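# Cap the two open paint markers in their stand

## Task

Put the matching caps on the two uncapped paint markers. At the end all four markers must stand in the holder, each with its own colour's cap snapped fully on: yellow on yellow, red on red, blue on blue, green on green.

## Robot and tools

ROBOT. There are two six-joint arms, left_arm and right_arm, each with a two-finger parallel gripper. The scene frame has its origin at table height, midway between the nominal arm bases. +x points out over the table, +z points up, and left_arm sits on the +y side. Image sides do not follow the arm names. Calibrated base positions in the scene frame: left_arm at (+0.010, +0.289, 0) m and right_arm at (-0.012, -0.333, 0) m. Both bases are almost unrotated and have z up. Each arm reports its end_effector_position (m) and end_effector_quat_wxyz in its own base frame, and these can be off by a few cm. Fixed cameras and the table use the scene frame. end_effector_position is the point between the finger pads, about 1 cm short of the tips. The fingers point along the gripper's +z and close along its y axis.

JOINT ORDER. Within each arm's block of a row, and in every per-joint list of a result, the order is: wrist pitch (joint4), wrist yaw (joint5), shoulder (joint2), wrist roll (joint6), waist (joint1), elbow (joint3). Stated ranges in rad: waist -2.880 to 2.880, shoulder 0.000 to 3.142, elbow 0.000 to 3.019, wrist pitch -1.693 to 1.571, wrist yaw -1.571 to 1.571, wrist roll -2.094 to 2.094. A real end can sit up to 0.084 rad either side of its stated value.

ROW FORMAT. A row is a single list of 14 numbers covering both arms, each number in [-1, 1]. The first six are left_arm's joints in the order above, then left_arm's opening. The next six are right_arm's joints, then right_arm's opening. The joint numbers are scaled offsets, not angles. 1.0 equals 2.811 rad for waist and shoulder, 2.53 for the elbow, 2.575 for wrist pitch, 8.12 for wrist yaw and 9.528 for wrist roll. Offsets count from the arm's Joint targets as they stand when the action or call begins, not from the row before. Sending the same offset again therefore moves the joint further. Send 0 for an arm that should hold still. The opening number is absolute: +1 is fully open (0.094 m gap) and -1 is closed. Values in between send the fingers to where grip_measured would read that number. Zero is a real command, so to leave a gripper as it is, repeat its current command.

TOOLS.
- execute_actions(actions, cameras): actions is a list of actions. Each action is a table of up to 15 rows, and each row lasts one 1/30 s step. A shorter table repeats its last row until all 15 steps (0.5 s) are used. An empty list just reports the current state. The call is refused if it would push a joint more than 0.084 rad past its range end.
- move(target, speed, blend, opening_speed, blocking, cameras): target is one 14-number row, or a list of up to 15 rows. Every row in the list counts its offsets from the same starting Joint targets. speed is in rad/s for the joint with farthest to go: 0.01 to 12.57, default 0.5. It can be one value, or one value per target. blend is in rad and rounds the corners between listed targets. opening_speed is how fast the finger command changes, in scale units per second, at least 0.2. blocking=false returns after about 0.5 s while the motion continues. Paths take at least 0.5 s, and a path needing more than 10 s stops short. Paths do not avoid obstacles or the other arm. A later row's finger change only happens once that row has been reached and everything is at rest. The move: line reports done, off_target, moving, held or fault, and may add limits=held.
- wait(seconds): 0 to 10 s. Each arm holds its last command, and any running move carries on.
- stop(): brakes a running move. It needs some room to slow down.
- zoom_image(camera, region): camera is cam_head_left, cam_head_right, cam_left_wrist or cam_right_wrist. region is [x0, y0, x1, y1] in pixels, at most 504x504.
- read_manual(section): returns licence text only.
- finished_scene(scene=1): ends the scene for good. The markers must stay capped after the robot lets go.

CAMERAS. cam_head_left and cam_head_right are fixed, 896x504, scene frame. cam_left_wrist and cam_right_wrist are fisheye, 616x616, and ride on each hand. A wrist image can lag slightly while its arm is moving.

RESULTS.
- Joint positions: rad per joint, then the finger gap in m.
- Joint velocities: rad/s per joint, then the finger gap rate in m/s. The list reads 'within noise' when the arm is still.
- Joint targets: the reference point for your next offsets.
- Tool commands: the current gripper commands.
- grip_measured: finger opening on the command scale. It reads a little wide when empty and somewhat narrow when squeezing a part.
- grip_effort_nm: motor effort at the gripper shaft. Negative means closing. It is not a pad force.
- Joint torques: N m, in Joint positions order. Numbers 1 and 6 wrap at ±28.
- 'joint sent to its limit': a joint was stopped at its end.
- 'joint command not followed': the clearance check altered or withheld that arm's targets on some steps.
- MOTOR HOT appears at 85 °C. OVER-TEMPERATURE FAULT appears at 100 °C: that arm goes limp and drops for 30 to 60 s or more.

LIMITS PER STEP. Targets may lead the measured angles only by a fixed amount per joint. If a target would move the gripper more than 110 mm from where it is, that arm's targets are scaled back. Large offsets can therefore take several actions, and tiny ones may not start at all.

AVOID.
- Dropping parts, letting go of something still moving, or fast impacts. Contact hits harder at speed and presses harder the further the target lies beyond it.
- Any contact between the two arms, including a gripper closing on the other arm's fingers. This can end the scene.
- Anything leaving the table.
- Holding loads or a stretched pose for a long time, which overheats motors.
- Pushing on after a contact. To end a push, command the targets back past the measured positions.

Close slowly on delicate parts. To release, command an opening well above grip_measured. Loose objects may occasionally be nudged by outside pushes.

Each tool is called after "Call:" as name(argument=value, ...) on one line, values as JSON.

## Session

I'll start by looking at the scene.

Call:
execute_actions(actions=[])

Scene clock: 0.00 s.
left_arm: end_effector_position=(+0.4018, +0.1616, +0.1800) grip_measured=+1.000 grip_effort_nm=n/a end_effector_quat_wxyz=(+0.638, -0.190, +0.685, -0.294) | right_arm: end_effector_position=(+0.8477, -0.2226, +0.2072) grip_measured=+1.000 grip_effort_nm=n/a end_effector_quat_wxyz=(+0.612, +0.283, +0.605, -0.424)
Joint names: [wrist pitch, wrist yaw, shoulder, wrist roll, waist, elbow]
Joint positions: left_arm=[1.032 0.846 1.429 -0.69 0.685 0.378 0.094] | right_arm=[0.622 0.938 2.398 -0.318 -0.097 1.96 0.094]
Joint velocities: within noise
Joint torques (N m): no reading
Heat: left arm: hottest waist 22 °C; right arm: hottest gripper 25 °C.
Joint targets: left_arm=[1.039 0.846 1.424 -0.689 0.685 0.397] | right_arm=[0.624 0.938 2.413 -0.318 -0.097 1.979]
Tool commands: left_gripper/opening=+1.0 right_gripper/opening=+1.0

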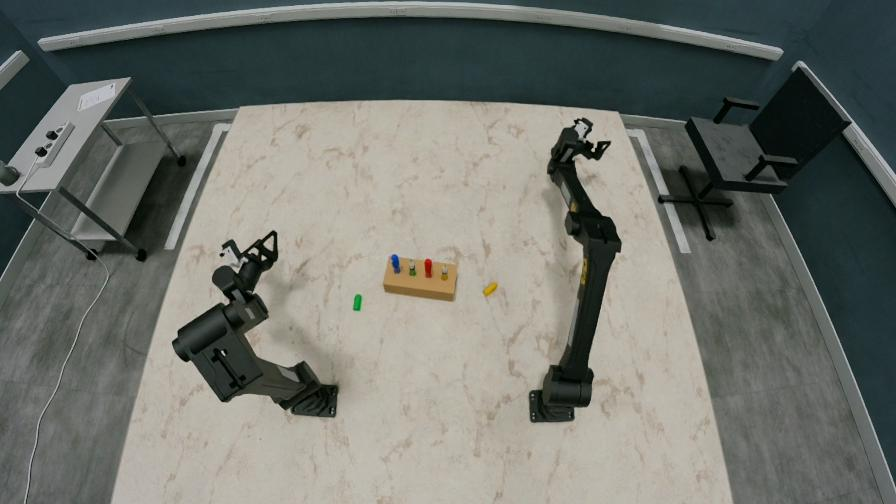

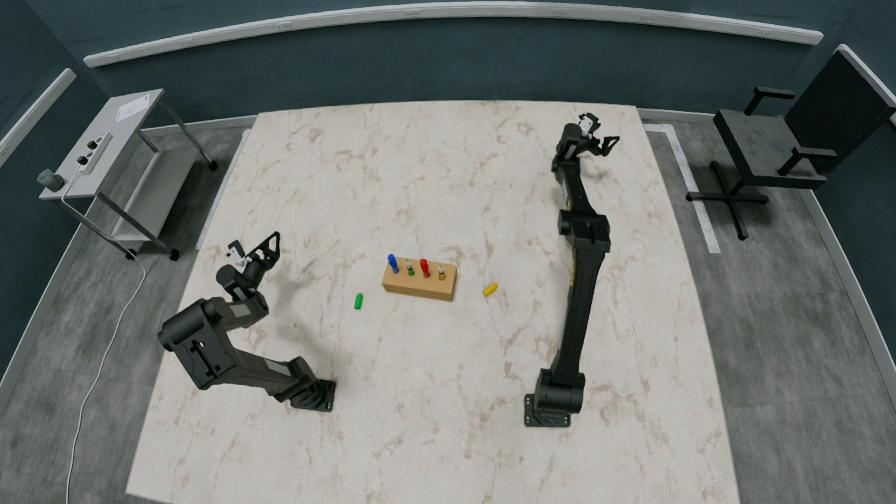

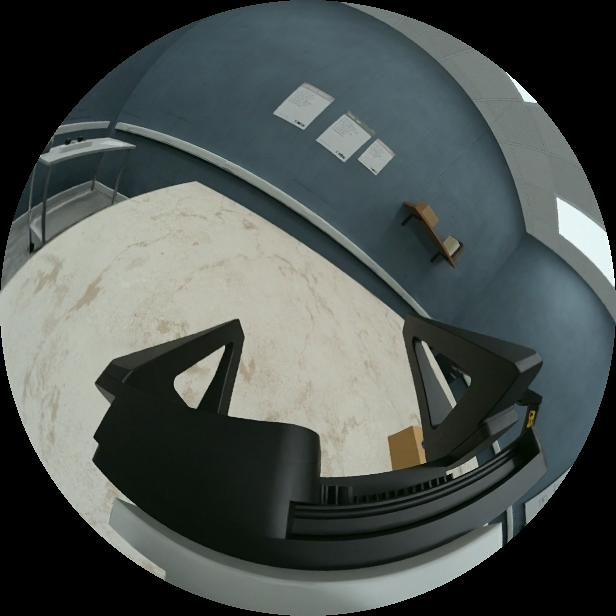

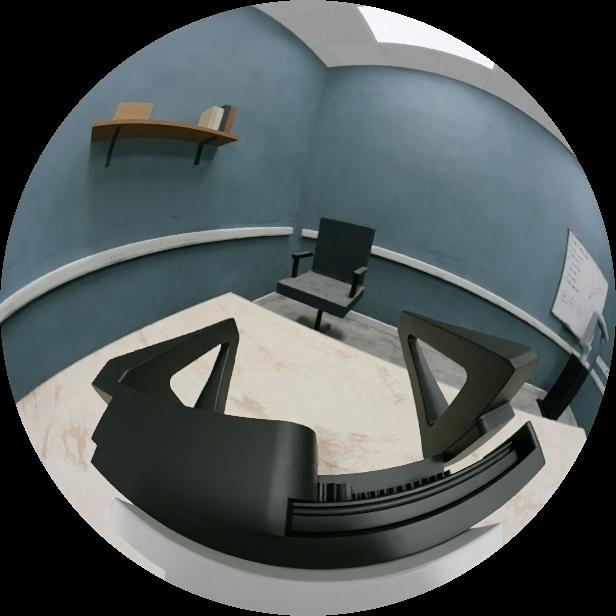

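Call:
zoom_image(camera="cam_head_left", region=[340, 230, 520, 330])

Call:
zoom_image(camera="cam_head_right", region=[340, 230, 520, 330])

Scaled by 2.800 from the camera's 896x504 image, which has a finer 1280x720 frame.

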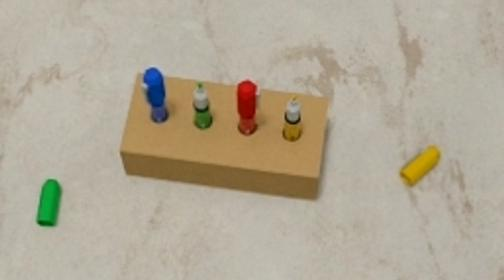

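Scaled by 2.800 from the camera's 896x504 image, which has a finer 1280x720 frame.

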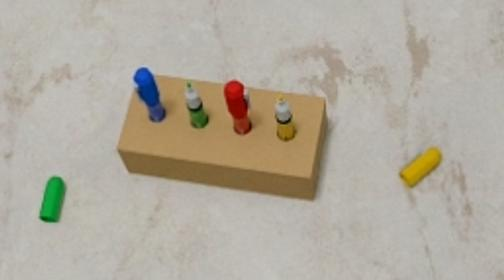

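Call:
move(target=[-0.9795, -0.10419, -0.11384, 0.04293, -0.34984, 0.24482, 1.0, -0.80283, -0.11552, -0.38584, 0.16215, 0.18726, -0.30755, 1.0], speed=1.2)

Scene clock: 7.40 s.
left_arm: end_effector_position=(+0.2687, -0.0799, +0.1993) grip_measured=+1.000 grip_effort_nm=-0.007 end_effector_quat_wxyz=(-0.024, -0.002, +1.000, +0.005) | right_arm: end_effector_position=(+0.3480, +0.1546, +0.2221) grip_measured=+1.000 grip_effort_nm=-0.027 end_effector_quat_wxyz=(+0.006, +0.388, +0.922, +0.004)
Joint names: [wrist pitch, wrist yaw, shoulder, wrist roll, waist, elbow]
Joint positions: left_arm=[-1.475 0.003 1.111 -0.29 -0.285 0.966 0.094] | right_arm=[-1.435 0.004 1.332 1.218 0.421 1.21 0.094]
Joint velocities: within noise
Joint torques (N m): left_arm=[0.03 -0.13 -6.3 0.02 -0.5 12.01] | right_arm=[0.39 -0.11 -12.86 0.02 2.78 6.6]
Heat: left arm: hottest waist 22 °C; right arm: hottest shoulder 25 °C.
Joint targets: left_arm=[-1.483 0.000 1.104 -0.280 -0.298 1.016] | right_arm=[-1.443 0.000 1.328 1.227 0.429 1.201]
move: off_target (left_arm); left_arm: the elbow is farthest, 0.050 rad from its target
camera_calibration:
cam_left_wrist: T_world_to_cam=[[-0.0717029, -0.994859, -0.0715183, -0.0377063], [-0.842555, 0.0220388, 0.538159, 0.136403], [-0.533816, 0.0988457, -0.839804, 0.420344], [0, 0, 0, 1]] pos_world=[0.336609, -0.0820677, 0.276903]
cam_right_wrist: T_world_to_cam=[[-0.755809, -0.652912, -0.0495869, 0.378736], [-0.585179, 0.639538, 0.498554, 0.00861243], [-0.293799, 0.405829, -0.865439, 0.329054], [0, 0, 0, 1]] pos_world=[0.387967, 0.108233, 0.299263]

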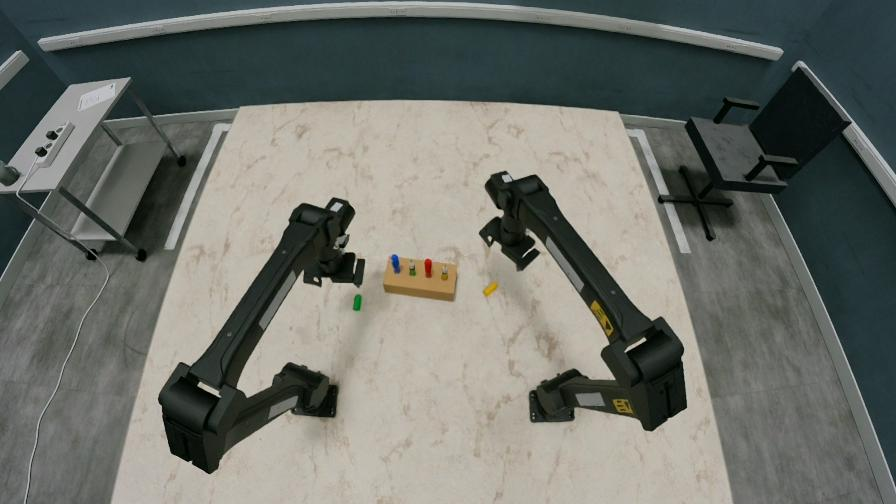

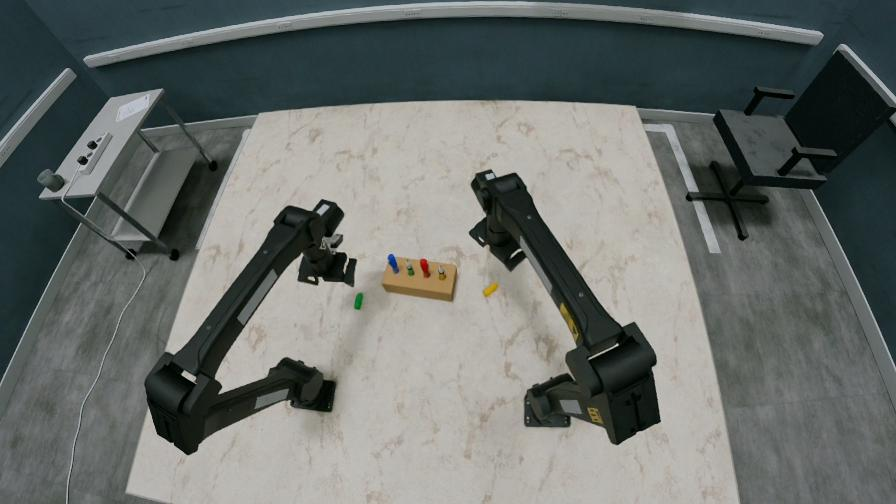

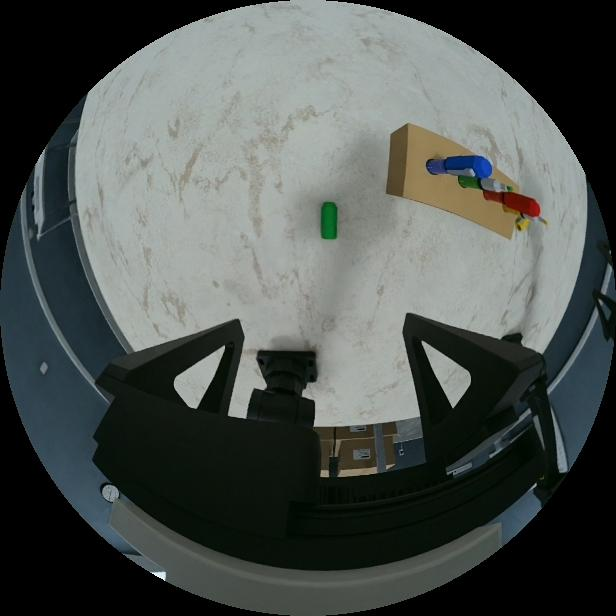

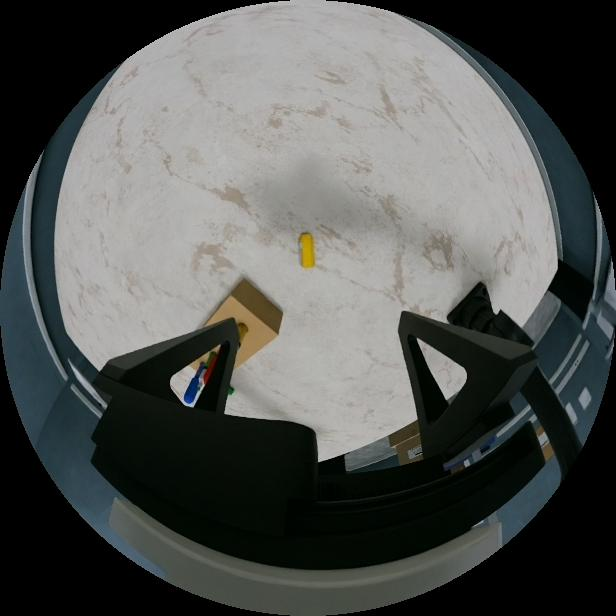

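Call:
zoom_image(camera="cam_left_wrist", region=[280, 100, 560, 380])

Call:
zoom_image(camera="cam_left_wrist", region=[300, 180, 360, 260])

Call:
zoom_image(camera="cam_right_wrist", region=[160, 210, 360, 410])

Scaled by 1.800 from the camera's 616x616 image, which has a finer 880x880 frame.

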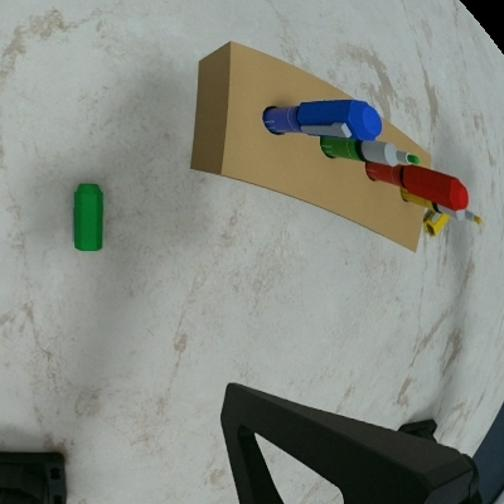

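Scaled by 6.300 from the camera's 616x616 image, which has a finer 880x880 frame.

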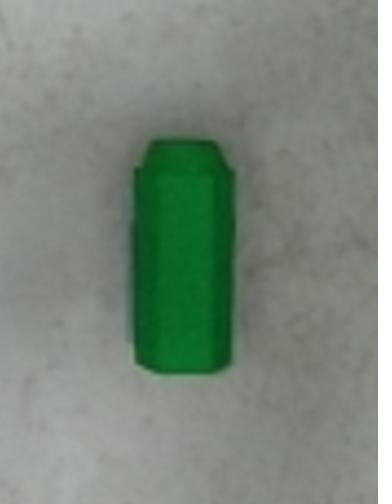

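Scaled by 2.520 from the camera's 616x616 image, which has a finer 880x880 frame.

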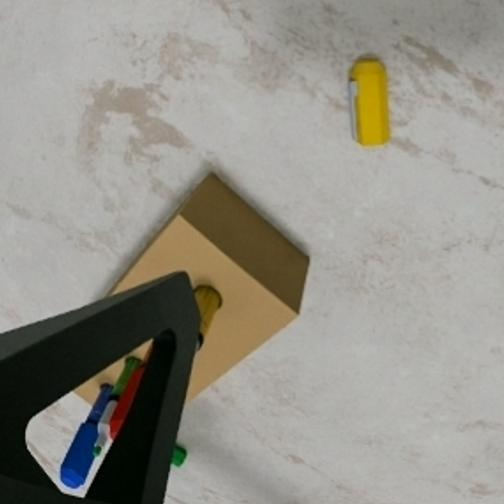

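Call:
move(target=[0.16528, 0, 0.06788, 0.00622, 0.01234, -0.07494, 0.2, 0.14994, 0, 0.05646, 0.00601, 0.00985, -0.0902, 0.2], speed=0.5)

Scene clock: 10.17 s.
left_arm: end_effector_position=(+0.3175, -0.0917, +0.0930) grip_measured=+0.203 grip_effort_nm=-0.144 end_effector_quat_wxyz=(+0.013, +0.024, +1.000, -0.005) | right_arm: end_effector_position=(+0.3538, +0.1686, +0.0899) grip_measured=+0.203 grip_effort_nm=-0.173 end_effector_quat_wxyz=(+0.007, +0.402, +0.915, +0.006)
Joint names: [wrist pitch, wrist yaw, shoulder, wrist roll, waist, elbow]
Joint positions: left_arm=[-1.068 0.003 1.295 -0.231 -0.278 0.82 0.057] | right_arm=[-1.066 0.003 1.466 1.276 0.447 0.98 0.057]
Joint velocities: within noise
Joint torques (N m): left_arm=[0.8 -0.12 -7.59 0.04 1.67 7.87] | right_arm=[1.01 -0.1 -11.69 0.02 2.9 5.87]
Heat: left arm: hottest waist 22 °C; right arm: hottest shoulder 25 °C.
Joint targets: left_arm=[-1.057 0.000 1.294 -0.221 -0.264 0.827] | right_arm=[-1.057 0.000 1.487 1.284 0.457 0.973]
move: done
camera_calibration:
cam_left_wrist: T_world_to_cam=[[-0.118921, -0.991268, -0.056967, -0.0396841], [-0.877626, 0.0781079, 0.472939, 0.257327], [-0.46436, 0.106238, -0.879252, 0.340533], [0, 0, 0, 1]] pos_world=[0.379248, -0.0956144, 0.175454]
cam_right_wrist: T_world_to_cam=[[-0.775396, -0.629117, -0.0545247, 0.389055], [-0.567103, 0.655771, 0.498355, 0.0598518], [-0.277768, 0.417343, -0.865257, 0.203034], [0, 0, 0, 1]] pos_world=[0.39201, 0.120777, 0.167062]

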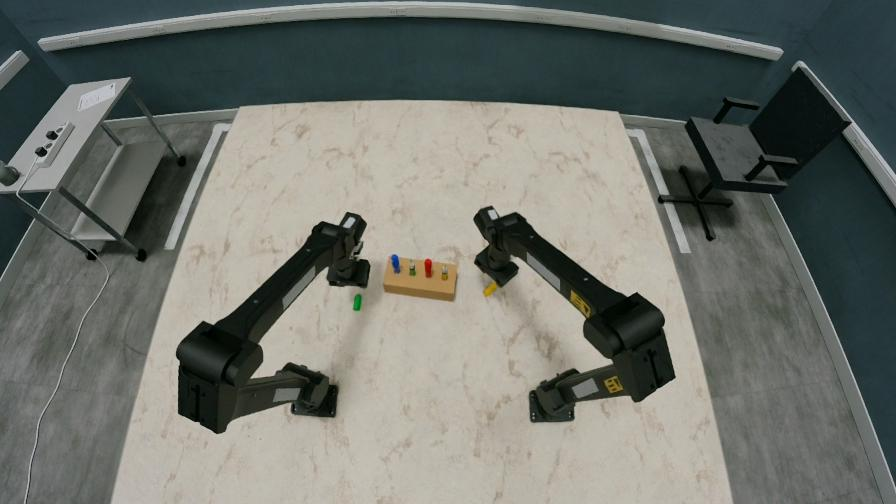

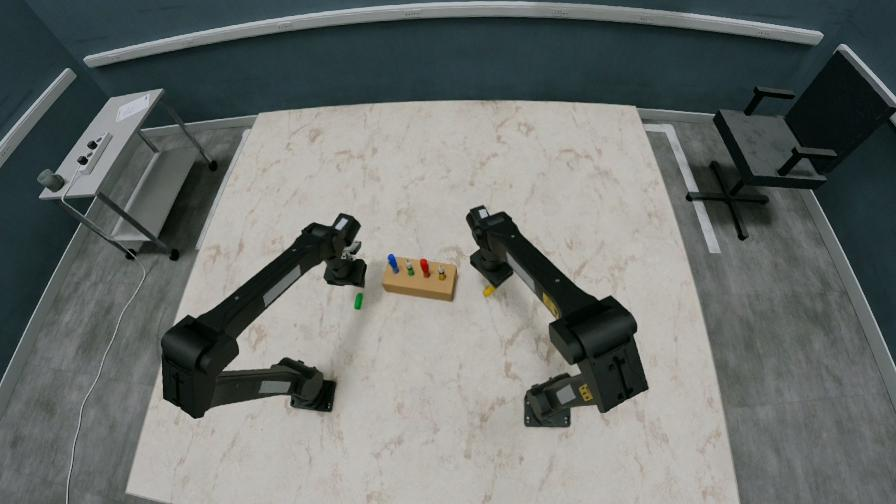

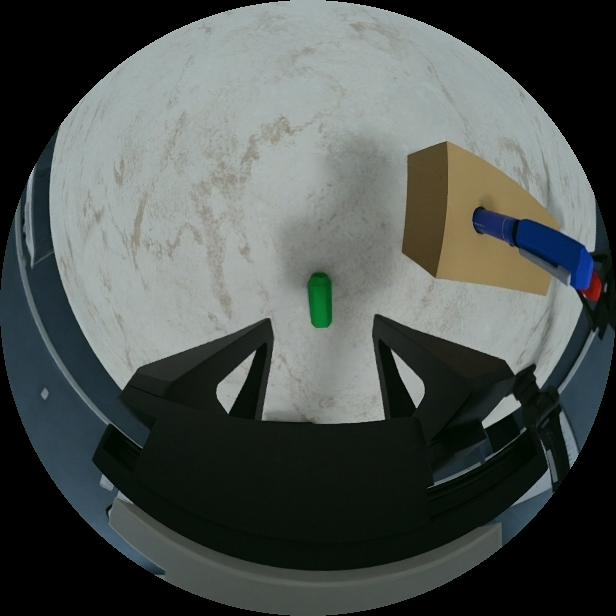

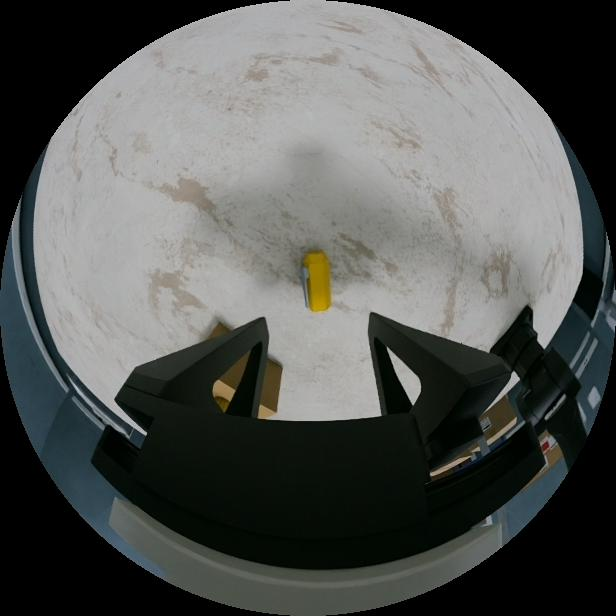

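Call:
zoom_image(camera="cam_left_wrist", region=[260, 250, 380, 370])

Call:
zoom_image(camera="cam_right_wrist", region=[260, 230, 380, 350])

Scaled by 4.200 from the camera's 616x616 image, which has a finer 880x880 frame.

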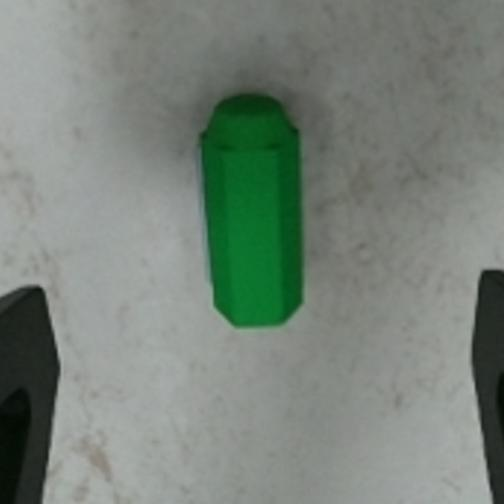

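Scaled by 4.200 from the camera's 616x616 image, which has a finer 880x880 frame.

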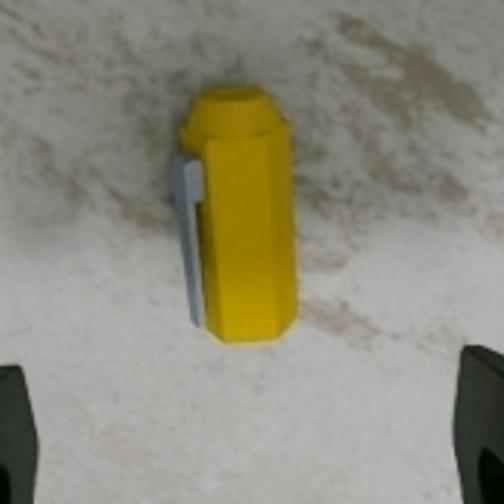

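Call:
zoom_image(camera="cam_left_wrist", region=[400, 130, 616, 330])

Scaled by 2.333 from the camera's 616x616 image, which has a finer 880x880 frame.

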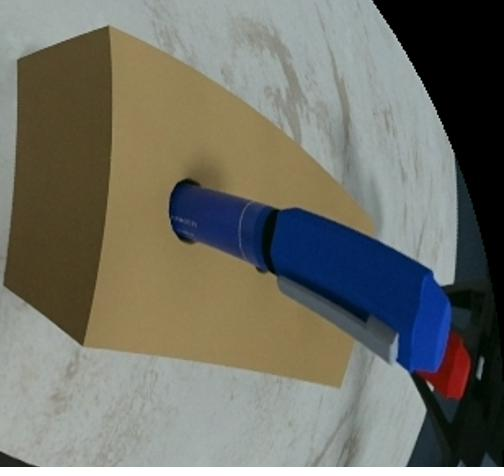

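Call:
move(target=[0.04816, 0, 0.01779, 0.00063, -0.01263, -0.04055, 0.2, 0.04233, 0, 0.02846, -0.00367, 0.00306, -0.01897, 0.2], speed=0.3)

Scene clock: 14.30 s.
left_arm: end_effector_position=(+0.2997, -0.0885, +0.0452) grip_measured=+0.203 grip_effort_nm=-0.139 end_effector_quat_wxyz=(+0.000, +0.030, +1.000, -0.002) | right_arm: end_effector_position=(+0.3524, +0.1715, +0.0446) grip_measured=+0.203 grip_effort_nm=-0.173 end_effector_quat_wxyz=(+0.001, +0.390, +0.921, -0.001)
Joint names: [wrist pitch, wrist yaw, shoulder, wrist roll, waist, elbow]
Joint positions: left_arm=[-0.944 0.003 1.344 -0.225 -0.284 0.718 0.057] | right_arm=[-0.957 0.003 1.545 1.258 0.456 0.931 0.057]
Joint velocities: within noise
Joint torques (N m): left_arm=[0.75 -0.12 -7.36 0.04 -0.67 7.16] | right_arm=[1.01 -0.11 -12.22 -0.11 2.84 5.41]
Heat: left arm: hottest waist 22 °C; right arm: hottest elbow 26 °C.
Joint targets: left_arm=[-0.933 0.000 1.344 -0.215 -0.299 0.724] | right_arm=[-0.948 0.000 1.567 1.249 0.465 0.925]
move: done
camera_calibration:
cam_left_wrist: T_world_to_cam=[[-0.132157, -0.989339, -0.0611852, -0.0369837], [-0.864245, 0.0847791, 0.495877, 0.259576], [-0.485403, 0.118412, -0.866235, 0.296705], [0, 0, 0, 1]] pos_world=[0.363471, -0.0937296, 0.126035]
cam_right_wrist: T_world_to_cam=[[-0.759357, -0.649704, -0.0355276, 0.384312], [-0.575423, 0.645045, 0.502798, 0.0842332], [-0.303753, 0.402246, -0.863674, 0.173875], [0, 0, 0, 1]] pos_world=[0.393115, 0.125414, 0.121473]

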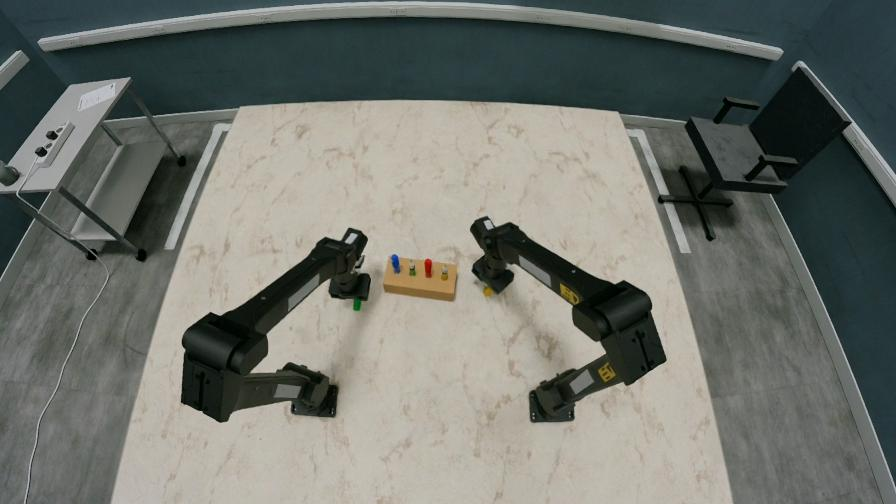

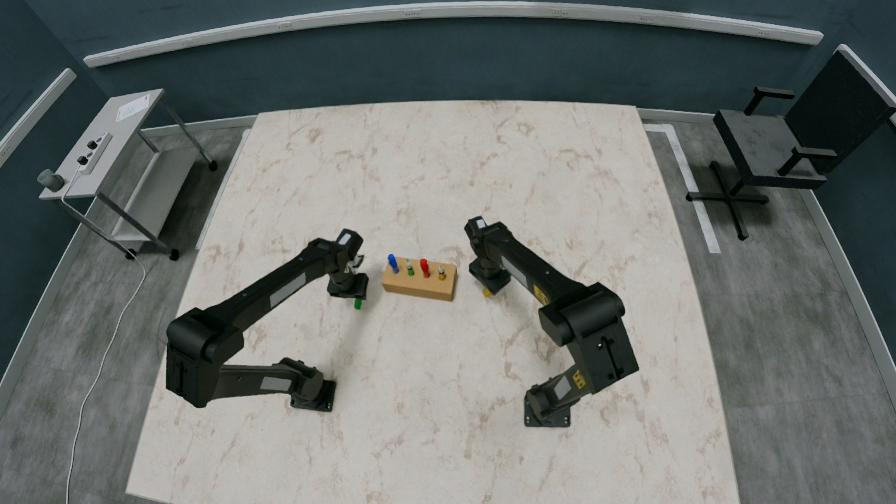

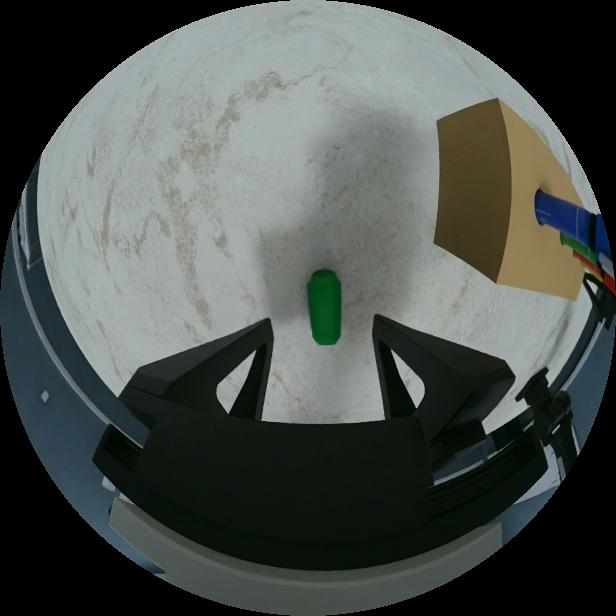

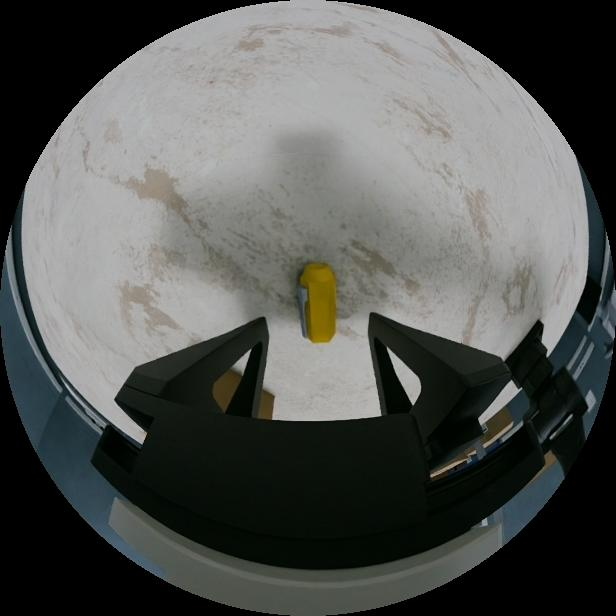

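Call:
zoom_image(camera="cam_left_wrist", region=[260, 250, 390, 380])

Call:
zoom_image(camera="cam_right_wrist", region=[250, 250, 380, 380])

Scaled by 3.877 from the camera's 616x616 image, which has a finer 880x880 frame.

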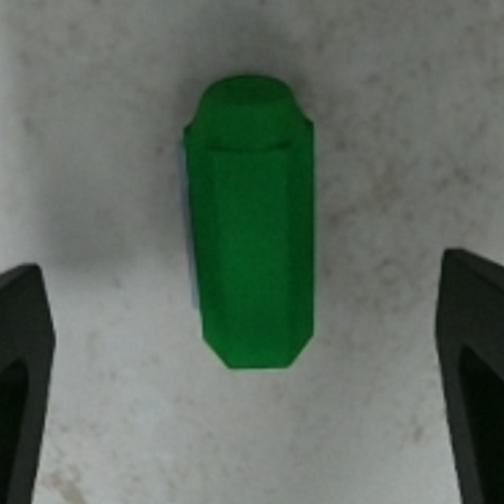

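Scaled by 3.877 from the camera's 616x616 image, which has a finer 880x880 frame.

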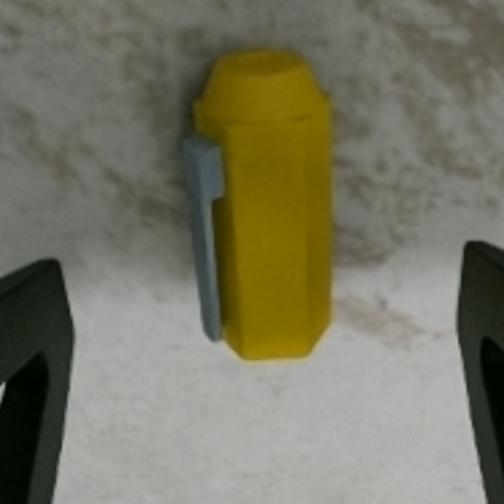

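Call:
move(target=[0.02625, 0, 0.01345, 0, -0.0027, -0.0117, 0.2, 0.02295, 0, 0.01074, -0.00144, 0.00167, -0.01134, 0.2], speed=0.15, cameras=["cam_left_wrist", "cam_right_wrist"])

Call:
zoom_image(camera="cam_left_wrist", region=[260, 250, 390, 380])

Call:
zoom_image(camera="cam_right_wrist", region=[250, 250, 380, 380])

Scene clock: 16.93 s.
left_arm: end_effector_position=(+0.2992, -0.0908, +0.0268) grip_measured=+0.203 grip_effort_nm=-0.144 end_effector_quat_wxyz=(+0.003, +0.034, +0.999, -0.002) | right_arm: end_effector_position=(+0.3509, +0.1728, +0.0269) grip_measured=+0.203 grip_effort_nm=-0.168 end_effector_quat_wxyz=(+0.003, +0.382, +0.924, +0.001)
Joint names: [wrist pitch, wrist yaw, shoulder, wrist roll, waist, elbow]
Joint positions: left_arm=[-0.876 0.003 1.378 -0.224 -0.292 0.69 0.057] | right_arm=[-0.898 0.003 1.571 1.244 0.46 0.904 0.057]
Joint velocities: within noise
Joint torques (N m): left_arm=[0.75 -0.11 -7.24 0.03 -0.67 6.67] | right_arm=[0.96 -0.1 -11.99 -0.1 2.96 5.08]
Heat: left arm: hottest waist 22 °C; right arm: hottest elbow 26 °C.
Joint targets: left_arm=[-0.866 0.000 1.382 -0.215 -0.307 0.695] | right_arm=[-0.889 0.000 1.597 1.236 0.470 0.896]
move: done
camera_calibration:
cam_left_wrist: T_world_to_cam=[[-0.139755, -0.988349, -0.0602818, -0.0381492], [-0.866058, 0.0924962, 0.491312, 0.269816], [-0.480013, 0.120871, -0.868895, 0.279438], [0, 0, 0, 1]] pos_world=[0.362478, -0.0964376, 0.107939]
cam_right_wrist: T_world_to_cam=[[-0.747108, -0.663389, -0.0417734, 0.381751], [-0.590058, 0.632962, 0.501189, 0.0987381], [-0.306042, 0.399091, -0.864329, 0.158977], [0, 0, 0, 1]] pos_world=[0.392124, 0.127306, 0.103869]
Images, in order (width x height): cam_left_wrist 616x616, cam_right_wrist 616x616.

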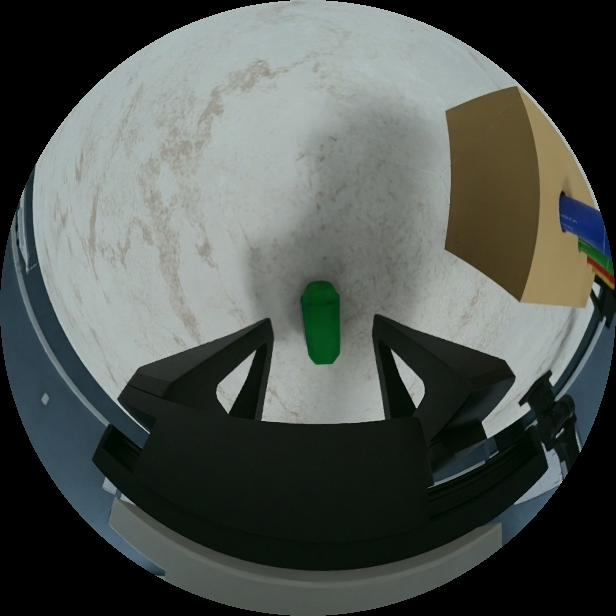

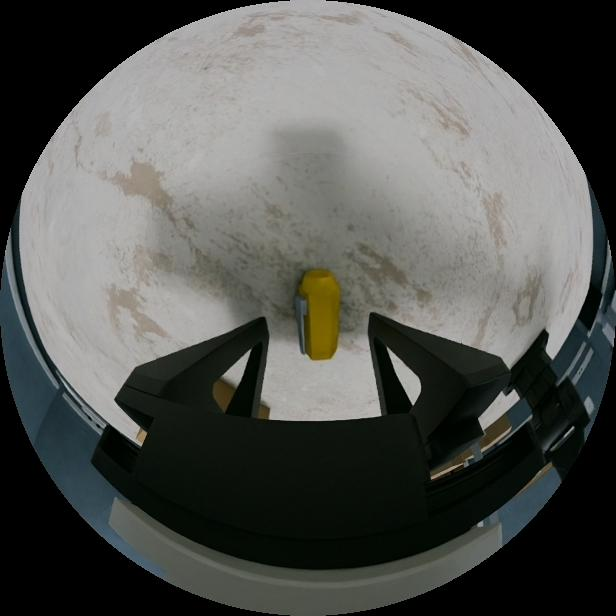

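Scaled by 3.877 from the camera's 616x616 image, which has a finer 880x880 frame.

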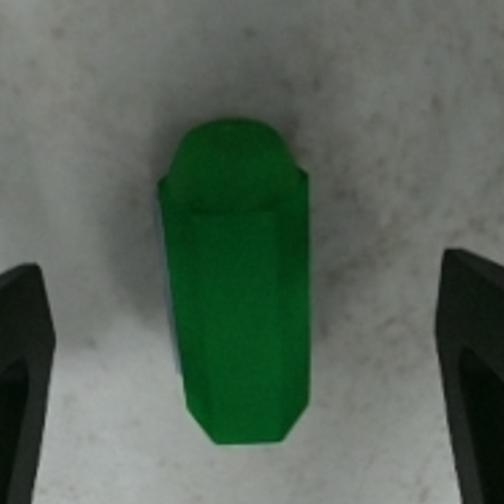

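Scaled by 3.877 from the camera's 616x616 image, which has a finer 880x880 frame.

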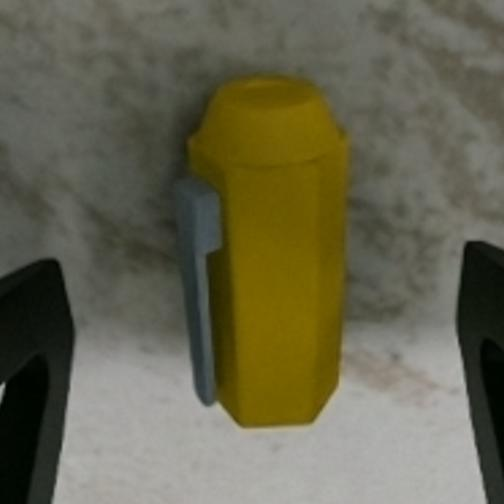

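Call:
zoom_image(camera="cam_right_wrist", region=[340, 280, 440, 380])

Call:
zoom_image(camera="cam_right_wrist", region=[200, 280, 300, 380])

Scaled by 5.040 from the camera's 616x616 image, which has a finer 880x880 frame.

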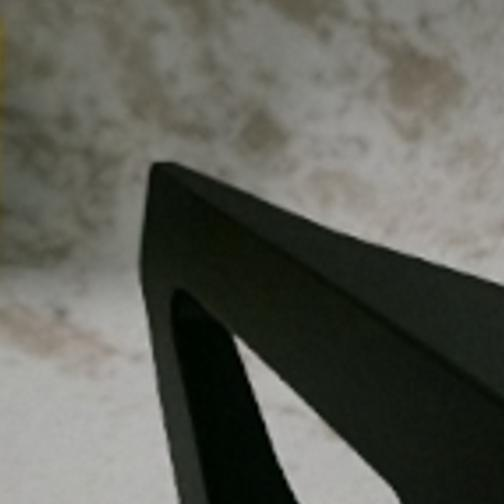

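Scaled by 5.040 from the camera's 616x616 image, which has a finer 880x880 frame.

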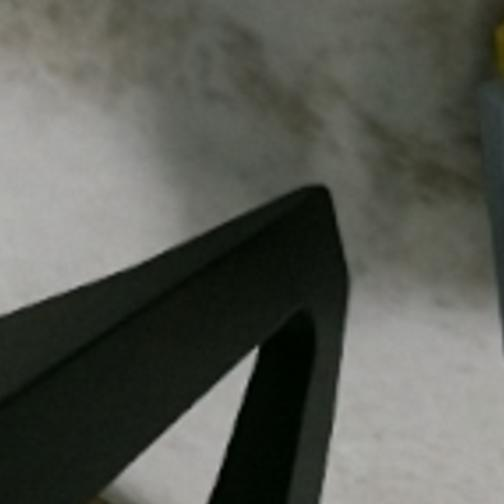

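Call:
move(target=[0.00668, 0, 0.00384, 0, 0, -0.00249, 0.2, 0.00454, 0, 0.0026, -0.00084, -0.0032, -0.00174, 0.2], speed=0.05, cameras=["cam_left_wrist", "cam_right_wrist"])

Call:
zoom_image(camera="cam_left_wrist", region=[250, 260, 390, 400])

Call:
zoom_image(camera="cam_right_wrist", region=[250, 260, 390, 400])

Scene clock: 19.63 s.
left_arm: end_effector_position=(+0.2998, -0.0910, +0.0226) grip_measured=+0.203 grip_effort_nm=-0.144 end_effector_quat_wxyz=(+0.004, +0.034, +0.999, -0.003) | right_arm: end_effector_position=(+0.3514, +0.1730, +0.0239) grip_measured=+0.203 grip_effort_nm=-0.173 end_effector_quat_wxyz=(+0.004, +0.378, +0.926, +0.002)
Joint names: [wrist pitch, wrist yaw, shoulder, wrist roll, waist, elbow]
Joint positions: left_arm=[-0.859 0.003 1.387 -0.224 -0.292 0.685 0.057] | right_arm=[-0.886 0.003 1.576 1.235 0.46 0.9 0.057]
Joint velocities: within noise
Joint torques (N m): left_arm=[0.79 -0.11 -7.24 0.03 -0.67 6.56] | right_arm=[0.99 -0.11 -11.75 -0.11 2.08 5.01]
Heat: left arm: hottest waist 22 °C; right arm: hottest elbow 26 °C.
Joint targets: left_arm=[-0.849 0.000 1.393 -0.215 -0.307 0.689] | right_arm=[-0.877 0.000 1.605 1.227 0.461 0.892]
move: done
camera_calibration:
cam_left_wrist: T_world_to_cam=[[-0.139558, -0.988396, -0.059978, -0.0385403], [-0.867307, 0.0927843, 0.48905, 0.272851], [-0.47781, 0.12027, -0.870191, 0.275446], [0, 0, 0, 1]] pos_world=[0.362878, -0.0965373, 0.103941]
cam_right_wrist: T_world_to_cam=[[-0.741375, -0.669605, -0.0446471, 0.381177], [-0.596726, 0.62732, 0.500388, 0.103718], [-0.307054, 0.397617, -0.864649, 0.157113], [0, 0, 0, 1]] pos_world=[0.392729, 0.127702, 0.100967]
Images, in order (width x height): cam_left_wrist 616x616, cam_right_wrist 616x616.

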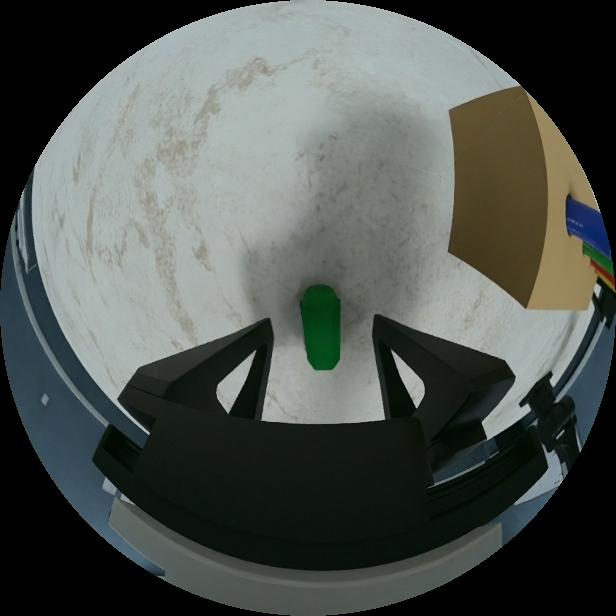

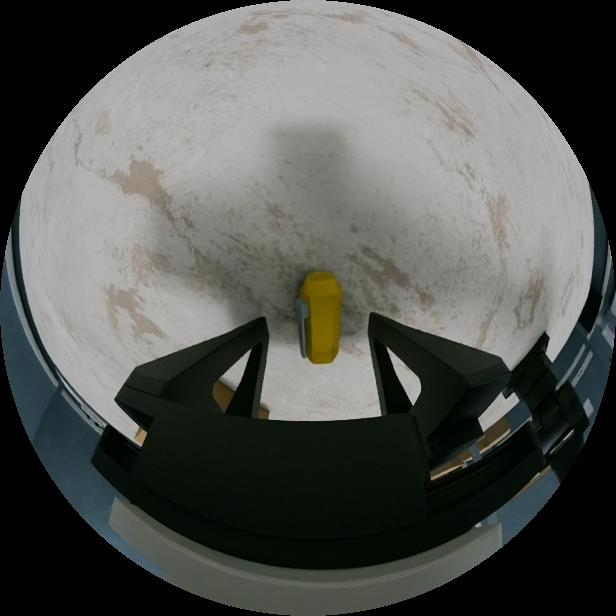

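Scaled by 3.600 from the camera's 616x616 image, which has a finer 880x880 frame.

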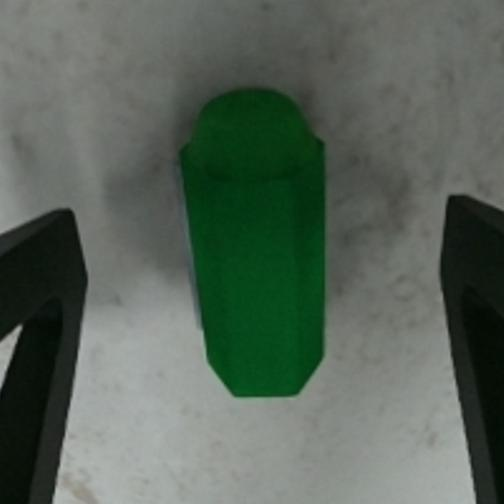

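Scaled by 3.600 from the camera's 616x616 image, which has a finer 880x880 frame.

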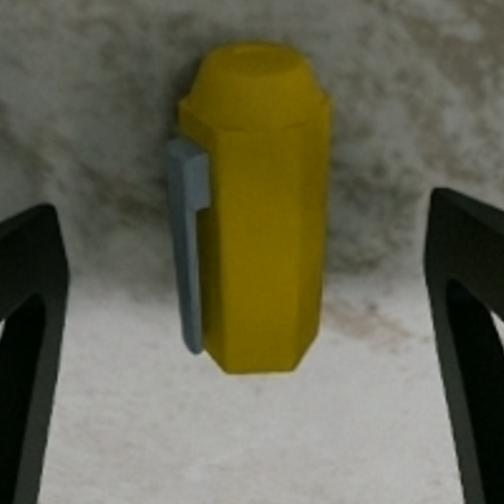

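Call:
move(target=[0.004, 0, 0.0025, 0, 0, -0.0015, 0.2, 0.00342, 0, 0.0021, 0, -0.0032, -0.0013, 0.2], speed=0.05, cameras=["cam_left_wrist", "cam_right_wrist"])

Scene clock: 20.63 s.
left_arm: end_effector_position=(+0.2997, -0.0910, +0.0195) grip_measured=+0.203 grip_effort_nm=-0.144 end_effector_quat_wxyz=(+0.004, +0.034, +0.999, -0.003) | right_arm: end_effector_position=(+0.3527, +0.1737, +0.0220) grip_measured=+0.203 grip_effort_nm=-0.173 end_effector_quat_wxyz=(+0.005, +0.378, +0.926, +0.003)
Joint names: [wrist pitch, wrist yaw, shoulder, wrist roll, waist, elbow]
Joint positions: left_arm=[-0.849 0.003 1.394 -0.224 -0.292 0.681 0.057] | right_arm=[-0.878 0.003 1.581 1.235 0.46 0.9 0.057]
Joint velocities: within noise
Joint torques (N m): left_arm=[0.8 -0.11 -7.36 0.03 -0.62 6.48] | right_arm=[0.91 -0.11 -11.75 -0.11 1.32 4.74]
Heat: left arm: hottest waist 22 °C; right arm: hottest elbow 26 °C.
Joint targets: left_arm=[-0.838 0.000 1.400 -0.215 -0.307 0.685] | right_arm=[-0.869 0.000 1.610 1.228 0.452 0.889]
move: done
camera_calibration:
cam_left_wrist: T_world_to_cam=[[-0.139637, -0.988383, -0.0600121, -0.0387072], [-0.867124, 0.092792, 0.489373, 0.274182], [-0.47812, 0.120372, -0.870007, 0.272804], [0, 0, 0, 1]] pos_world=[0.362778, -0.0965374, 0.100841]
cam_right_wrist: T_world_to_cam=[[-0.741292, -0.669492, -0.047605, 0.382568], [-0.598048, 0.626659, 0.499637, 0.105633], [-0.304671, 0.398847, -0.864926, 0.1545], [0, 0, 0, 1]] pos_world=[0.39384, 0.128308, 0.0990651]
Images, in order (width x height): cam_left_wrist 616x616, cam_right_wrist 616x616.

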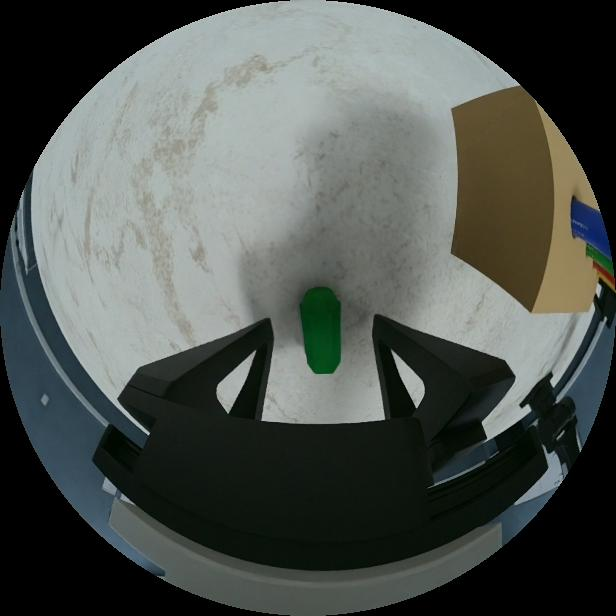

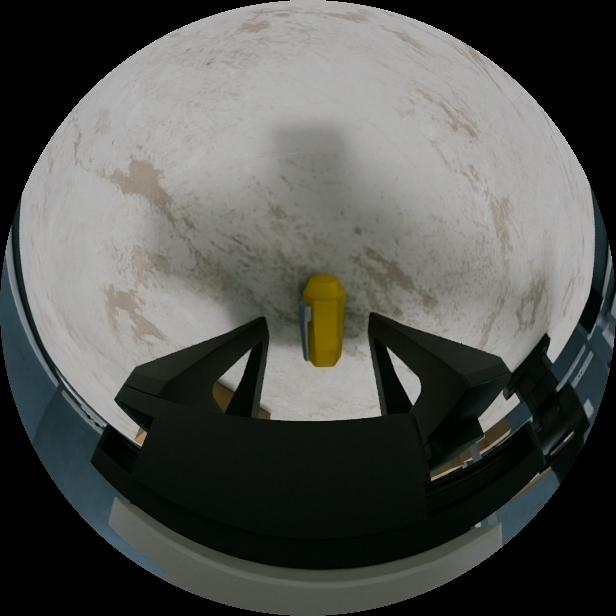

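Call:
zoom_image(camera="cam_right_wrist", region=[250, 260, 390, 400])

Call:
zoom_image(camera="cam_left_wrist", region=[250, 260, 390, 400])

Scaled by 3.600 from the camera's 616x616 image, which has a finer 880x880 frame.

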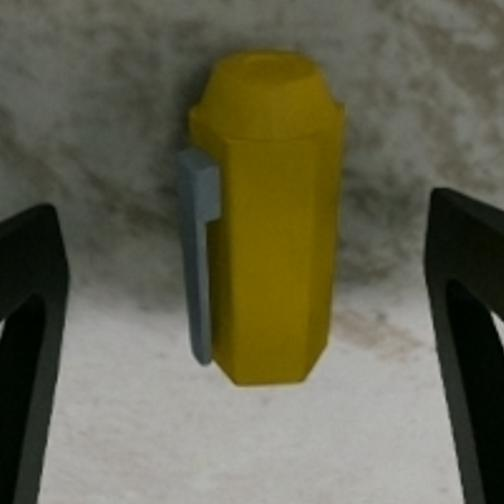

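Scaled by 3.600 from the camera's 616x616 image, which has a finer 880x880 frame.

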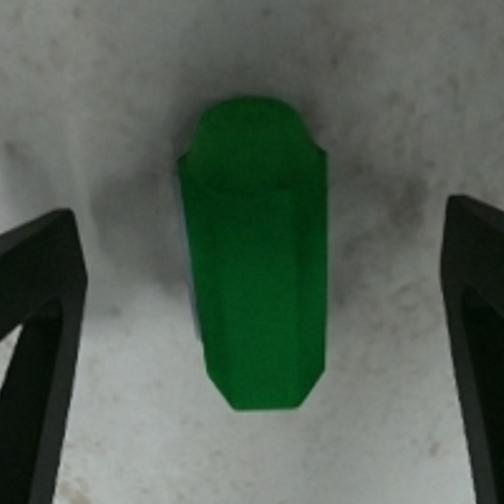

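Call:
zoom_image(camera="cam_right_wrist", region=[275, 265, 375, 375])

Scaled by 4.582 from the camera's 616x616 image, which has a finer 880x880 frame.

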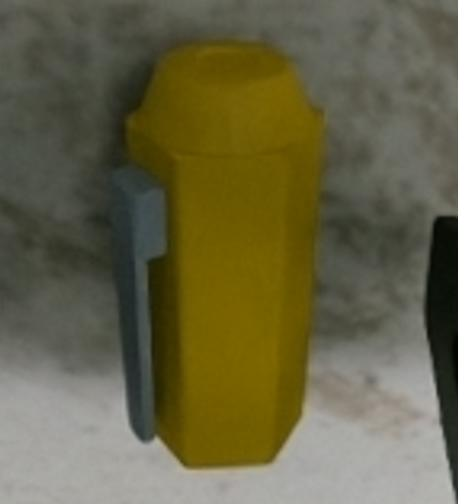

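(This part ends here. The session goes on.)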